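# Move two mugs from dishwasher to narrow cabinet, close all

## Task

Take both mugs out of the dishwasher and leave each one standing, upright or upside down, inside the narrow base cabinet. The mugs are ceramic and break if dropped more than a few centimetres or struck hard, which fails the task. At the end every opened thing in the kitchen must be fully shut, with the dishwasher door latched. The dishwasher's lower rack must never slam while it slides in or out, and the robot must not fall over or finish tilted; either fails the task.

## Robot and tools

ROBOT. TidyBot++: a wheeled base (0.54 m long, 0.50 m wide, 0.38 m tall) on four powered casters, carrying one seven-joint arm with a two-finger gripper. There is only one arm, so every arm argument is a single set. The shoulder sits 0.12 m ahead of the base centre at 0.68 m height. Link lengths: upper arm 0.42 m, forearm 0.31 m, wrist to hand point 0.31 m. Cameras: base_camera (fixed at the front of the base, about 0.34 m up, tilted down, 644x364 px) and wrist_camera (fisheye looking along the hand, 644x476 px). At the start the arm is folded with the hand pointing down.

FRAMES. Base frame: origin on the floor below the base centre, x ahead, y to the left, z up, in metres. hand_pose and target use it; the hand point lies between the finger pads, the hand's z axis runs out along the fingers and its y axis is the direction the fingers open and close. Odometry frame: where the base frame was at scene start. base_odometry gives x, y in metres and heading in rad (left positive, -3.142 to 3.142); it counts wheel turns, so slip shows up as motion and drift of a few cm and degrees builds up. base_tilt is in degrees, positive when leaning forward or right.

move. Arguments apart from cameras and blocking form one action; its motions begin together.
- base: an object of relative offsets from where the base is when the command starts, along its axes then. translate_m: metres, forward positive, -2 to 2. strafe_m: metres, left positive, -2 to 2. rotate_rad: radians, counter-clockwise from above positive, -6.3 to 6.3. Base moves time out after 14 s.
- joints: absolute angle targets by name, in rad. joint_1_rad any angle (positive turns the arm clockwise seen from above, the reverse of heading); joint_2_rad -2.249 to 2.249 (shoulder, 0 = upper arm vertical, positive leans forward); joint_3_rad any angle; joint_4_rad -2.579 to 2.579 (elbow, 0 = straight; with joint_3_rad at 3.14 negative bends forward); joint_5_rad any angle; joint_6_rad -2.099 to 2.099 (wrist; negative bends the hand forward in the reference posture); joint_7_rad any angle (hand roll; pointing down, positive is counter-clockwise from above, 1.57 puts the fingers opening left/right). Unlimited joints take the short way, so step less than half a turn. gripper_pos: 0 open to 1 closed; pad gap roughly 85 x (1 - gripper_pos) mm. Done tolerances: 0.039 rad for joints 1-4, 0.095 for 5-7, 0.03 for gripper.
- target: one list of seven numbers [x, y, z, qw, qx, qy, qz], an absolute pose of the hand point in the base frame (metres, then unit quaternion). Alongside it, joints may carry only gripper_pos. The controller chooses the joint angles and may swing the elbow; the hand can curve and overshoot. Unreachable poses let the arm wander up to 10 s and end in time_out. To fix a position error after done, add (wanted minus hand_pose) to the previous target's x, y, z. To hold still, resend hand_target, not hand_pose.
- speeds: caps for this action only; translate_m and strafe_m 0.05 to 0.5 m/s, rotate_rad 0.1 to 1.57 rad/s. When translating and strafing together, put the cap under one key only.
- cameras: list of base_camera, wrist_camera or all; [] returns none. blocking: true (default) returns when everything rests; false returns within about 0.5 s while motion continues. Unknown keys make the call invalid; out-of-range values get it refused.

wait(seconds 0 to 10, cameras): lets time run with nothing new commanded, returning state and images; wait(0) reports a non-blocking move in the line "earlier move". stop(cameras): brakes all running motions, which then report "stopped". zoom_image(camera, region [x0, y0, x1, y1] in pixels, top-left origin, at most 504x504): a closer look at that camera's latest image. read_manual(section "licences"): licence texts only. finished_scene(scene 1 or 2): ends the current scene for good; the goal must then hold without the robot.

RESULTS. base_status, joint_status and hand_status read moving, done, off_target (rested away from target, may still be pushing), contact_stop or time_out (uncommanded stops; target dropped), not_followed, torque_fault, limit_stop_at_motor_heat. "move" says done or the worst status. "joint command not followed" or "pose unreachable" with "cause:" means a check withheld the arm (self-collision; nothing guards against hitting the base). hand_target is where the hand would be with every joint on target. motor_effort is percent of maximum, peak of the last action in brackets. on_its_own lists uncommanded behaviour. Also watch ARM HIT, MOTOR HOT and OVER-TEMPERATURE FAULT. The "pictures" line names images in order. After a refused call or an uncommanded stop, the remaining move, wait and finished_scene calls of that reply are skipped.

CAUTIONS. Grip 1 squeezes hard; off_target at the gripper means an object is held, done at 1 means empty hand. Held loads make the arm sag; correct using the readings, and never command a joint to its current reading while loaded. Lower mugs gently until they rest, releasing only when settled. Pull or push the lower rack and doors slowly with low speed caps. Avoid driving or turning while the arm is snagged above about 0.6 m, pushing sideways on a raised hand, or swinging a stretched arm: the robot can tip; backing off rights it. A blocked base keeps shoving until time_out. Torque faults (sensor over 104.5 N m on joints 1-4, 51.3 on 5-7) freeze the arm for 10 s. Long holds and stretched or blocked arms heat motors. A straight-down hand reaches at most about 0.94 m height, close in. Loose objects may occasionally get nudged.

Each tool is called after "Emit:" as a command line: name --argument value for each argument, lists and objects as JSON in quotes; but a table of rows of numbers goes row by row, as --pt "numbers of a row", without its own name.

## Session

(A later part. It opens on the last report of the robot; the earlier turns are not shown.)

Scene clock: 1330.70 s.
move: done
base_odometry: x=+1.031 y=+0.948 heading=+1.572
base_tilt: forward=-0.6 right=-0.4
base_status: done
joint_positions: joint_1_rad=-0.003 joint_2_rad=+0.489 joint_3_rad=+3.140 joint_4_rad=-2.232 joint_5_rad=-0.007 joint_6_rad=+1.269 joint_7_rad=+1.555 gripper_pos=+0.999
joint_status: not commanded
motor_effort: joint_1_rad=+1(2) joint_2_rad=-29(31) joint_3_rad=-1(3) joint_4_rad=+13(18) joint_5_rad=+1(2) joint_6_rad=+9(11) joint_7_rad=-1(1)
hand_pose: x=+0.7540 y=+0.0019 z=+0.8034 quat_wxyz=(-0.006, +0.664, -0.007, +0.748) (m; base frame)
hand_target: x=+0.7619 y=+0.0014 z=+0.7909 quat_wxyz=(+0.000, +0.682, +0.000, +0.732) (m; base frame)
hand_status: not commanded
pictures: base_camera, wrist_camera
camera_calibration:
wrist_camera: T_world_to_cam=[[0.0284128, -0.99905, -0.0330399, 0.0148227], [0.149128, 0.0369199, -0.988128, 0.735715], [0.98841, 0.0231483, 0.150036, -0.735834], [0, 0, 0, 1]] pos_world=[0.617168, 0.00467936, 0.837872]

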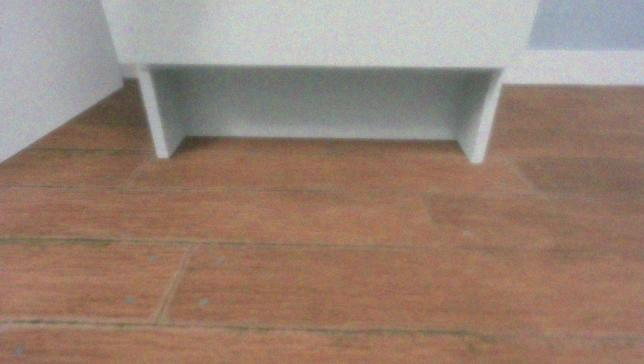

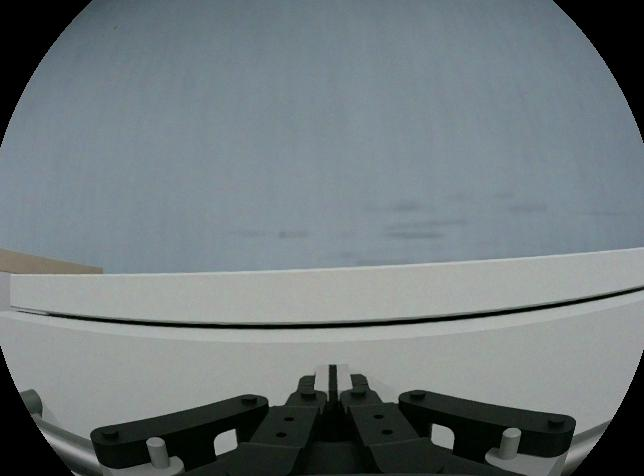

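Emit:
move --base '{"translate_m":0.06}' --speeds '{"translate_m":0.06}'

Scene clock: 1335.20 s.
move: done
base_odometry: x=+1.031 y=+1.007 heading=+1.572
base_tilt: forward=-0.7 right=-0.4
base_status: done
joint_positions: joint_1_rad=-0.002 joint_2_rad=+0.443 joint_3_rad=+3.140 joint_4_rad=-2.294 joint_5_rad=-0.007 joint_6_rad=+1.269 joint_7_rad=+1.555 gripper_pos=+0.999
joint_status: not commanded
motor_effort: joint_1_rad=+1(2) joint_2_rad=-20(29) joint_3_rad=+0(3) joint_4_rad=+27(33) joint_5_rad=+1(3) joint_6_rad=+5(10) joint_7_rad=-1(1)
hand_pose: x=+0.7326 y=+0.0013 z=+0.8049 quat_wxyz=(-0.006, +0.670, -0.008, +0.742) (m; base frame)
hand_target: x=+0.7619 y=+0.0014 z=+0.7909 quat_wxyz=(+0.000, +0.682, +0.000, +0.732) (m; base frame)
hand_status: not commanded
pictures: base_camera, wrist_camera
camera_calibration:
wrist_camera: T_world_to_cam=[[0.0269133, -0.999085, -0.0332351, 0.0160904], [0.132755, 0.0365249, -0.990476, 0.754324], [0.990783, 0.0222448, 0.133616, -0.703469], [0, 0, 0, 1]] pos_world=[0.596412, 0.00417258, 0.84167]

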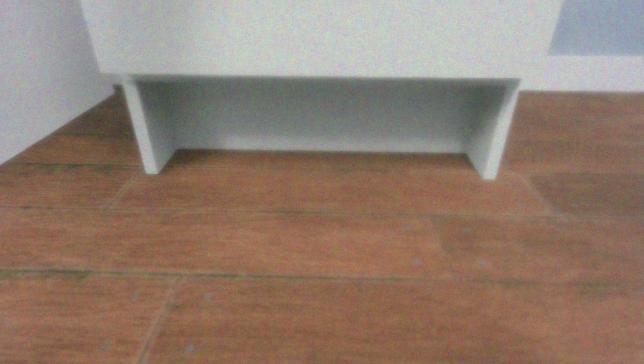

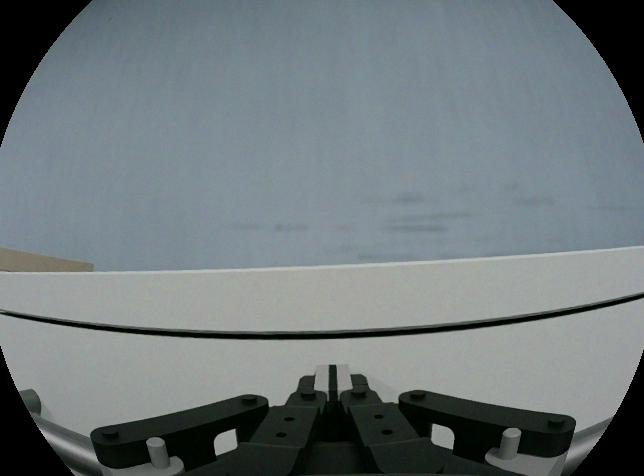

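Emit:
move --base '{"translate_m":0.05}' --speeds '{"translate_m":0.06}'

Scene clock: 1355.47 s.
move: time_out
base_odometry: x=+1.031 y=+1.054 heading=+1.570
base_tilt: forward=-0.7 right=-0.4
base_status: translate_m time_out (by the wheels' count: +0.047 of +0.050)
joint_positions: joint_1_rad=+0.004 joint_2_rad=+0.373 joint_3_rad=+3.140 joint_4_rad=-2.392 joint_5_rad=-0.007 joint_6_rad=+1.269 joint_7_rad=+1.555 gripper_pos=+0.999
joint_status: not commanded
motor_effort: joint_1_rad=+0(3) joint_2_rad=-4(22) joint_3_rad=+0(4) joint_4_rad=+44(52) joint_5_rad=+2(5) joint_6_rad=+0(7) joint_7_rad=-1(1)
hand_pose: x=+0.6984 y=-0.0023 z=+0.8041 quat_wxyz=(-0.004, +0.681, -0.010, +0.733) (m; base frame)
hand_target: x=+0.7619 y=+0.0014 z=+0.7909 quat_wxyz=(+0.000, +0.682, +0.000, +0.732) (m; base frame)
hand_status: not commanded
pictures: base_camera, wrist_camera
camera_calibration:
wrist_camera: T_world_to_cam=[[0.0200178, -0.999219, -0.0340779, 0.018847], [0.104346, 0.0359865, -0.99389, 0.780716], [0.99434, 0.0163397, 0.104985, -0.648738], [0, 0, 0, 1]] pos_world=[0.563224, 0.00133722, 0.844695]

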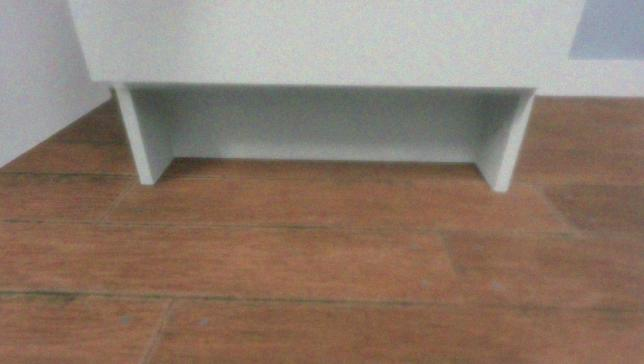

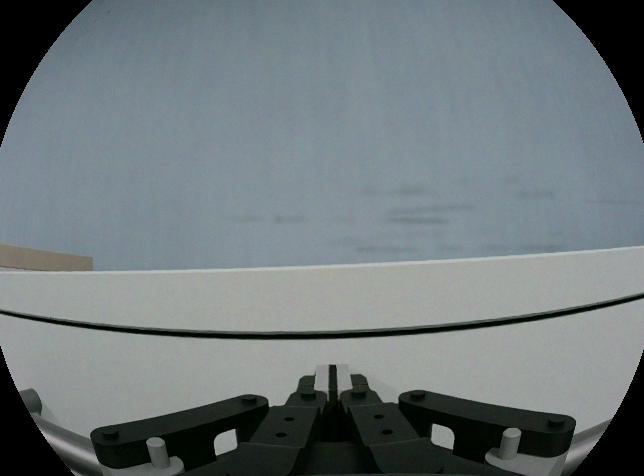

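Emit:
move --base '{"translate_m":-0.15}' --speeds '{"translate_m":0.1}' --cameras '[]'

Emit:
move --base '{"translate_m":-0.6}'

Emit:
zoom_image --camera "wrist_camera" --region '[150, 180, 550, 430]'

Scene clock: 1362.80 s.
move: done
base_odometry: x=+1.030 y=+0.904 heading=+1.570
base_tilt: forward=-0.6 right=-0.4
base_status: done
joint_positions: joint_1_rad=+0.004 joint_2_rad=+0.487 joint_3_rad=+3.140 joint_4_rad=-2.215 joint_5_rad=-0.007 joint_6_rad=+1.262 joint_7_rad=+1.555 gripper_pos=+0.999
joint_status: not commanded
motor_effort: joint_1_rad=+1(2) joint_2_rad=-30(31) joint_3_rad=-2(3) joint_4_rad=+12(44) joint_5_rad=+0(2) joint_6_rad=+9(10) joint_7_rad=-1(1)
hand_pose: x=+0.7583 y=-0.0024 z=+0.8099 quat_wxyz=(-0.004, +0.659, -0.010, +0.752) (m; base frame)
hand_target: x=+0.7619 y=+0.0014 z=+0.7909 quat_wxyz=(+0.000, +0.682, +0.000, +0.732) (m; base frame)
hand_status: not commanded
pictures: none
No camera images: "cameras" was empty.

Scene clock: 1365.37 s.
move: done
base_odometry: x=+1.030 y=+0.304 heading=+1.571
base_tilt: forward=-0.6 right=-0.4
base_status: done
joint_positions: joint_1_rad=+0.004 joint_2_rad=+0.488 joint_3_rad=+3.140 joint_4_rad=-2.215 joint_5_rad=-0.007 joint_6_rad=+1.262 joint_7_rad=+1.555 gripper_pos=+0.999
joint_status: not commanded
motor_effort: joint_1_rad=+1(2) joint_2_rad=-29(32) joint_3_rad=-1(2) joint_4_rad=+13(14) joint_5_rad=+1(1) joint_6_rad=+9(10) joint_7_rad=-1(1)
hand_pose: x=+0.7584 y=-0.0024 z=+0.8094 quat_wxyz=(-0.004, +0.660, -0.010, +0.752) (m; base frame)
hand_target: x=+0.7619 y=+0.0014 z=+0.7909 quat_wxyz=(+0.000, +0.682, +0.000, +0.732) (m; base frame)
hand_status: not commanded
pictures: base_camera, wrist_camera
camera_calibration:
wrist_camera: T_world_to_cam=[[0.0220399, -0.99921, -0.0330767, 0.0154044], [0.160195, 0.0361868, -0.986422, 0.731243], [0.986839, 0.0164419, 0.160866, -0.74856], [0, 0, 0, 1]] pos_world=[0.621228, 0.00123868, 0.842241]

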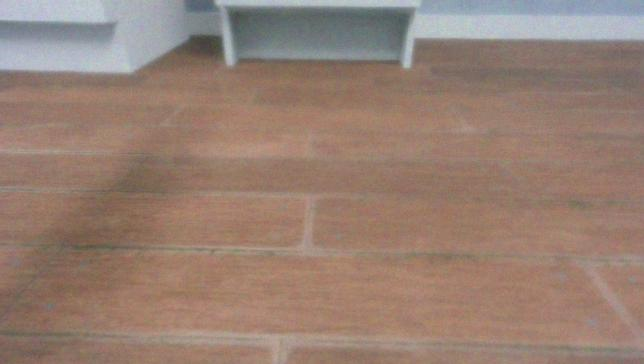

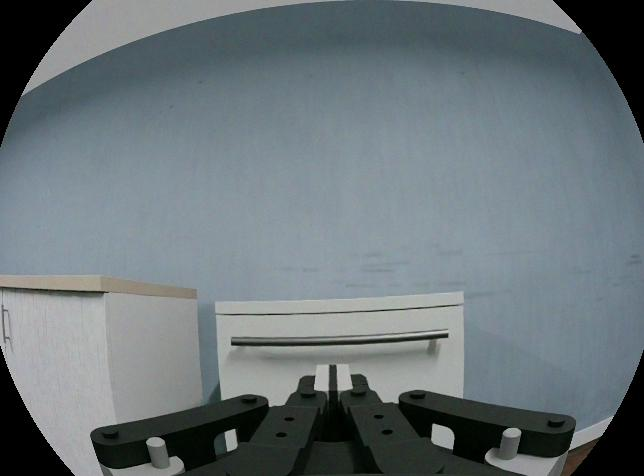

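Scaled by 1.260.

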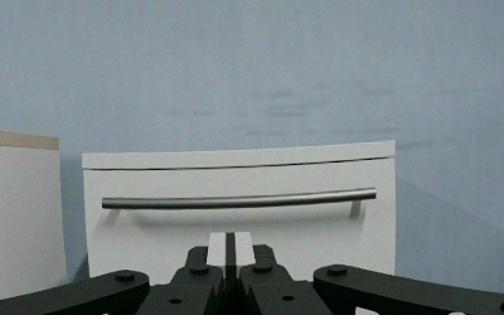

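Emit:
move --base '{"strafe_m":-0.65,"translate_m":0.4}' --joints '{"joint_2_rad":-0.3,"joint_4_rad":-2.5,"joint_6_rad":0.45}' --cameras '[]'

Emit:
move --base '{"rotate_rad":0.55}'

Emit:
zoom_image --camera "wrist_camera" --region '[200, 100, 500, 400]'

Scene clock: 1374.57 s.
move: done
base_odometry: x=+1.680 y=+0.704 heading=+1.571
base_tilt: forward=-0.6 right=-0.4
base_status: done
joint_positions: joint_1_rad=+0.002 joint_2_rad=-0.288 joint_3_rad=+3.140 joint_4_rad=-2.476 joint_5_rad=-0.007 joint_6_rad=+0.532 joint_7_rad=+1.555 gripper_pos=+0.999
joint_status: all done
motor_effort: joint_1_rad=+1(5) joint_2_rad=-9(31) joint_3_rad=-1(2) joint_4_rad=+19(20) joint_5_rad=+1(1) joint_6_rad=+9(11) joint_7_rad=-1(1)
hand_pose: x=+0.5659 y=-0.0001 z=+0.8765 quat_wxyz=(-0.006, +0.737, -0.010, +0.676) (m; base frame)
hand_target: x=+0.5551 y=+0.0014 z=+0.8433 quat_wxyz=(+0.000, +0.768, +0.000, +0.641) (m; base frame)
hand_status: not commanded
pictures: none
No camera images: "cameras" was empty.

Scene clock: 1376.03 s.
move: done
base_odometry: x=+1.680 y=+0.704 heading=+2.121
base_tilt: forward=-0.6 right=-0.3
base_status: done
joint_positions: joint_1_rad=+0.002 joint_2_rad=-0.288 joint_3_rad=+3.138 joint_4_rad=-2.476 joint_5_rad=-0.007 joint_6_rad=+0.531 joint_7_rad=+1.555 gripper_pos=+0.999
joint_status: not commanded
motor_effort: joint_1_rad=+1(3) joint_2_rad=-9(10) joint_3_rad=-1(2) joint_4_rad=+19(20) joint_5_rad=+0(1) joint_6_rad=+9(9) joint_7_rad=-1(1)
hand_pose: x=+0.5658 y=+0.0010 z=+0.8762 quat_wxyz=(-0.006, +0.737, -0.009, +0.676) (m; base frame)
hand_target: x=+0.5551 y=+0.0014 z=+0.8433 quat_wxyz=(+0.000, +0.768, +0.000, +0.641) (m; base frame)
hand_status: not commanded
pictures: base_camera, wrist_camera
camera_calibration:
wrist_camera: T_world_to_cam=[[0.0210791, -0.998983, -0.0398528, 0.0317095], [-0.0560951, 0.0386171, -0.997678, 0.960196], [0.998203, 0.0232657, -0.055224, -0.386417], [0, 0, 0, 1]] pos_world=[0.438916, 0.00358751, 0.937891]

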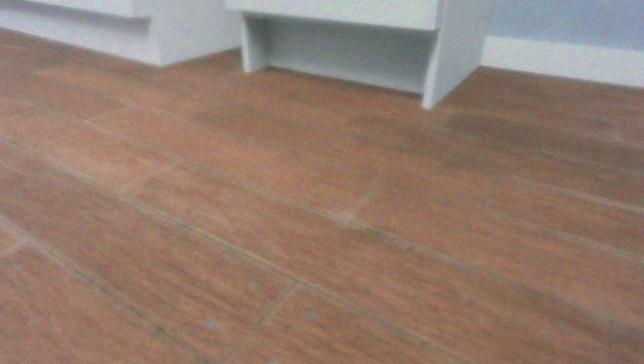

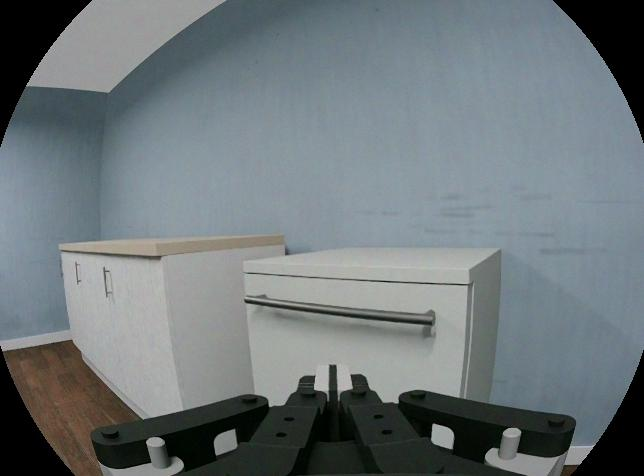

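Scaled by 1.680.

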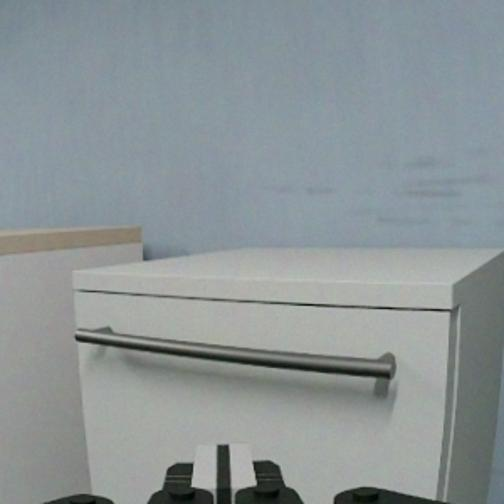

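Emit:
move --base '{"rotate_rad":-2.121}' --cameras '[]'

Emit:
move --base '{"translate_m":-0.5,"strafe_m":0.1}' --cameras '[]'

Emit:
move --base '{"rotate_rad":-0.4}'

Emit:
zoom_image --camera "wrist_camera" --region '[150, 150, 550, 450]'

Emit:
move --base '{"rotate_rad":-3.0}'

Emit:
zoom_image --camera "wrist_camera" --region '[150, 50, 550, 450]'

Scene clock: 1387.23 s.
move: done
base_odometry: x=+1.680 y=+0.704 heading=+0.000
base_tilt: forward=-0.6 right=-0.4
base_status: done
joint_positions: joint_1_rad=+0.002 joint_2_rad=-0.288 joint_3_rad=+3.139 joint_4_rad=-2.477 joint_5_rad=-0.007 joint_6_rad=+0.530 joint_7_rad=+1.555 gripper_pos=+0.999
joint_status: not commanded
motor_effort: joint_1_rad=+1(2) joint_2_rad=-9(10) joint_3_rad=-1(3) joint_4_rad=+19(19) joint_5_rad=+1(1) joint_6_rad=+8(10) joint_7_rad=+0(1)
hand_pose: x=+0.5657 y=+0.0007 z=+0.8760 quat_wxyz=(-0.006, +0.737, -0.009, +0.675) (m; base frame)
hand_target: x=+0.5551 y=+0.0014 z=+0.8433 quat_wxyz=(+0.000, +0.768, +0.000, +0.641) (m; base frame)
hand_status: not commanded
pictures: none
No camera images: "cameras" was empty.

Scene clock: 1389.60 s.
move: done
base_odometry: x=+1.180 y=+0.804 heading=+0.000
base_tilt: forward=-0.7 right=-0.4
base_status: done
joint_positions: joint_1_rad=+0.002 joint_2_rad=-0.300 joint_3_rad=+3.139 joint_4_rad=-2.481 joint_5_rad=-0.007 joint_6_rad=+0.528 joint_7_rad=+1.555 gripper_pos=+0.999
joint_status: not commanded
motor_effort: joint_1_rad=+1(2) joint_2_rad=-9(12) joint_3_rad=-1(2) joint_4_rad=+19(20) joint_5_rad=+0(1) joint_6_rad=+9(10) joint_7_rad=-1(1)
hand_pose: x=+0.5625 y=+0.0007 z=+0.8778 quat_wxyz=(-0.006, +0.736, -0.009, +0.677) (m; base frame)
hand_target: x=+0.5551 y=+0.0014 z=+0.8433 quat_wxyz=(+0.000, +0.768, +0.000, +0.641) (m; base frame)
hand_status: not commanded
pictures: none
No camera images: "cameras" was empty.

Scene clock: 1390.90 s.
move: done
base_odometry: x=+1.180 y=+0.804 heading=-0.400
base_tilt: forward=-0.6 right=-0.3
base_status: done
joint_positions: joint_1_rad=+0.002 joint_2_rad=-0.300 joint_3_rad=+3.143 joint_4_rad=-2.481 joint_5_rad=-0.007 joint_6_rad=+0.528 joint_7_rad=+1.555 gripper_pos=+0.999
joint_status: not commanded
motor_effort: joint_1_rad=+1(2) joint_2_rad=-8(9) joint_3_rad=-1(2) joint_4_rad=+19(20) joint_5_rad=+1(1) joint_6_rad=+9(10) joint_7_rad=-1(1)
hand_pose: x=+0.5626 y=-0.0013 z=+0.8779 quat_wxyz=(-0.005, +0.736, -0.011, +0.677) (m; base frame)
hand_target: x=+0.5551 y=+0.0014 z=+0.8433 quat_wxyz=(+0.000, +0.768, +0.000, +0.641) (m; base frame)
hand_status: not commanded
pictures: base_camera, wrist_camera
camera_calibration:
wrist_camera: T_world_to_cam=[[0.0165766, -0.99901, -0.0412751, 0.0333077], [-0.0519362, 0.0403648, -0.997834, 0.959528], [0.998513, 0.0186844, -0.0512157, -0.386743], [0, 0, 0, 1]] pos_world=[0.43545, 0.00176965, 0.939017]

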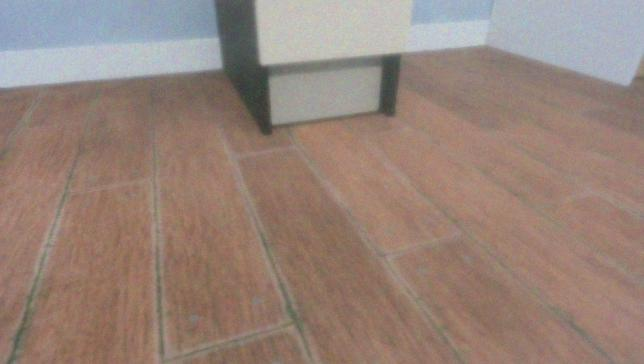

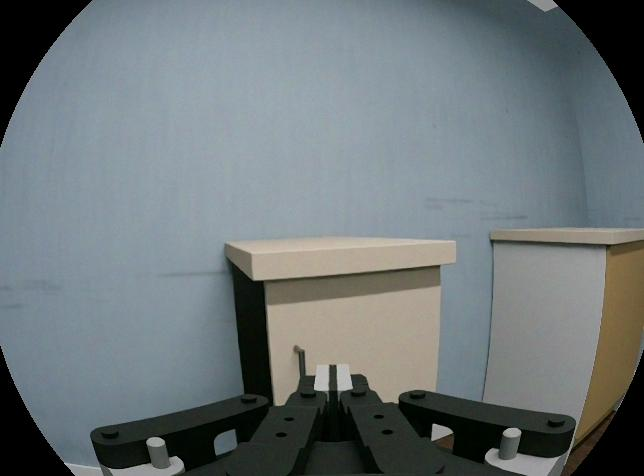

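Scaled by 1.260.

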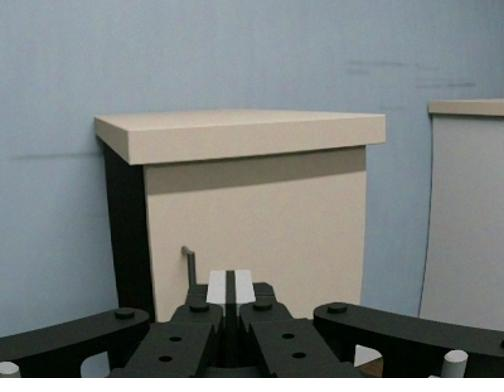

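Scene clock: 1394.10 s.
move: done
base_odometry: x=+1.180 y=+0.804 heading=+2.883
base_tilt: forward=-0.7 right=-0.4
base_status: done
joint_positions: joint_1_rad=+0.002 joint_2_rad=-0.300 joint_3_rad=+3.142 joint_4_rad=-2.481 joint_5_rad=-0.007 joint_6_rad=+0.528 joint_7_rad=+1.555 gripper_pos=+0.999
joint_status: not commanded
motor_effort: joint_1_rad=+1(2) joint_2_rad=-8(11) joint_3_rad=+0(3) joint_4_rad=+18(20) joint_5_rad=+1(1) joint_6_rad=+9(10) joint_7_rad=-1(1)
hand_pose: x=+0.5626 y=-0.0010 z=+0.8779 quat_wxyz=(-0.005, +0.736, -0.010, +0.677) (m; base frame)
hand_target: x=+0.5551 y=+0.0014 z=+0.8433 quat_wxyz=(+0.000, +0.768, +0.000, +0.641) (m; base frame)
hand_status: not commanded
pictures: base_camera, wrist_camera
camera_calibration:
wrist_camera: T_world_to_cam=[[0.0171838, -0.999007, -0.0411012, 0.0330822], [-0.0519585, 0.0401595, -0.997841, 0.959536], [0.998501, 0.0192822, -0.0512168, -0.38674], [0, 0, 0, 1]] pos_world=[0.435448, 0.00197208, 0.939017]

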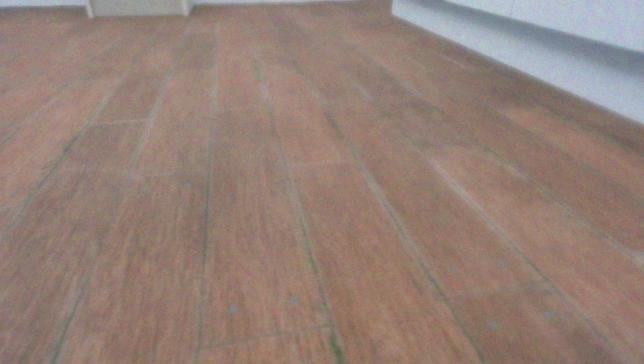

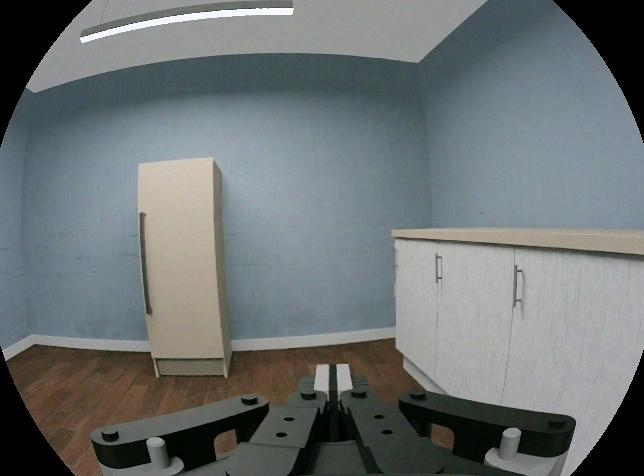

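Scaled by 1.260.

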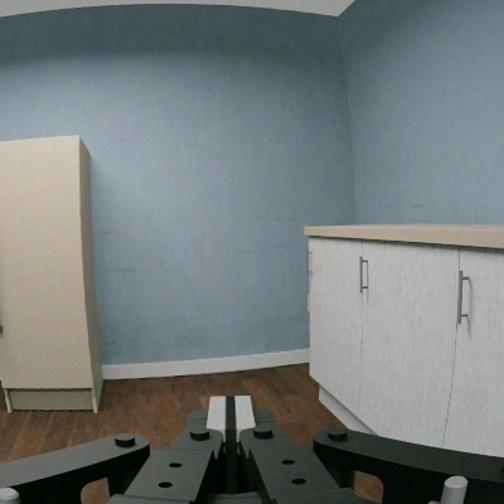

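Emit:
finished_scene --scene 1

The scene is finished: the task was done.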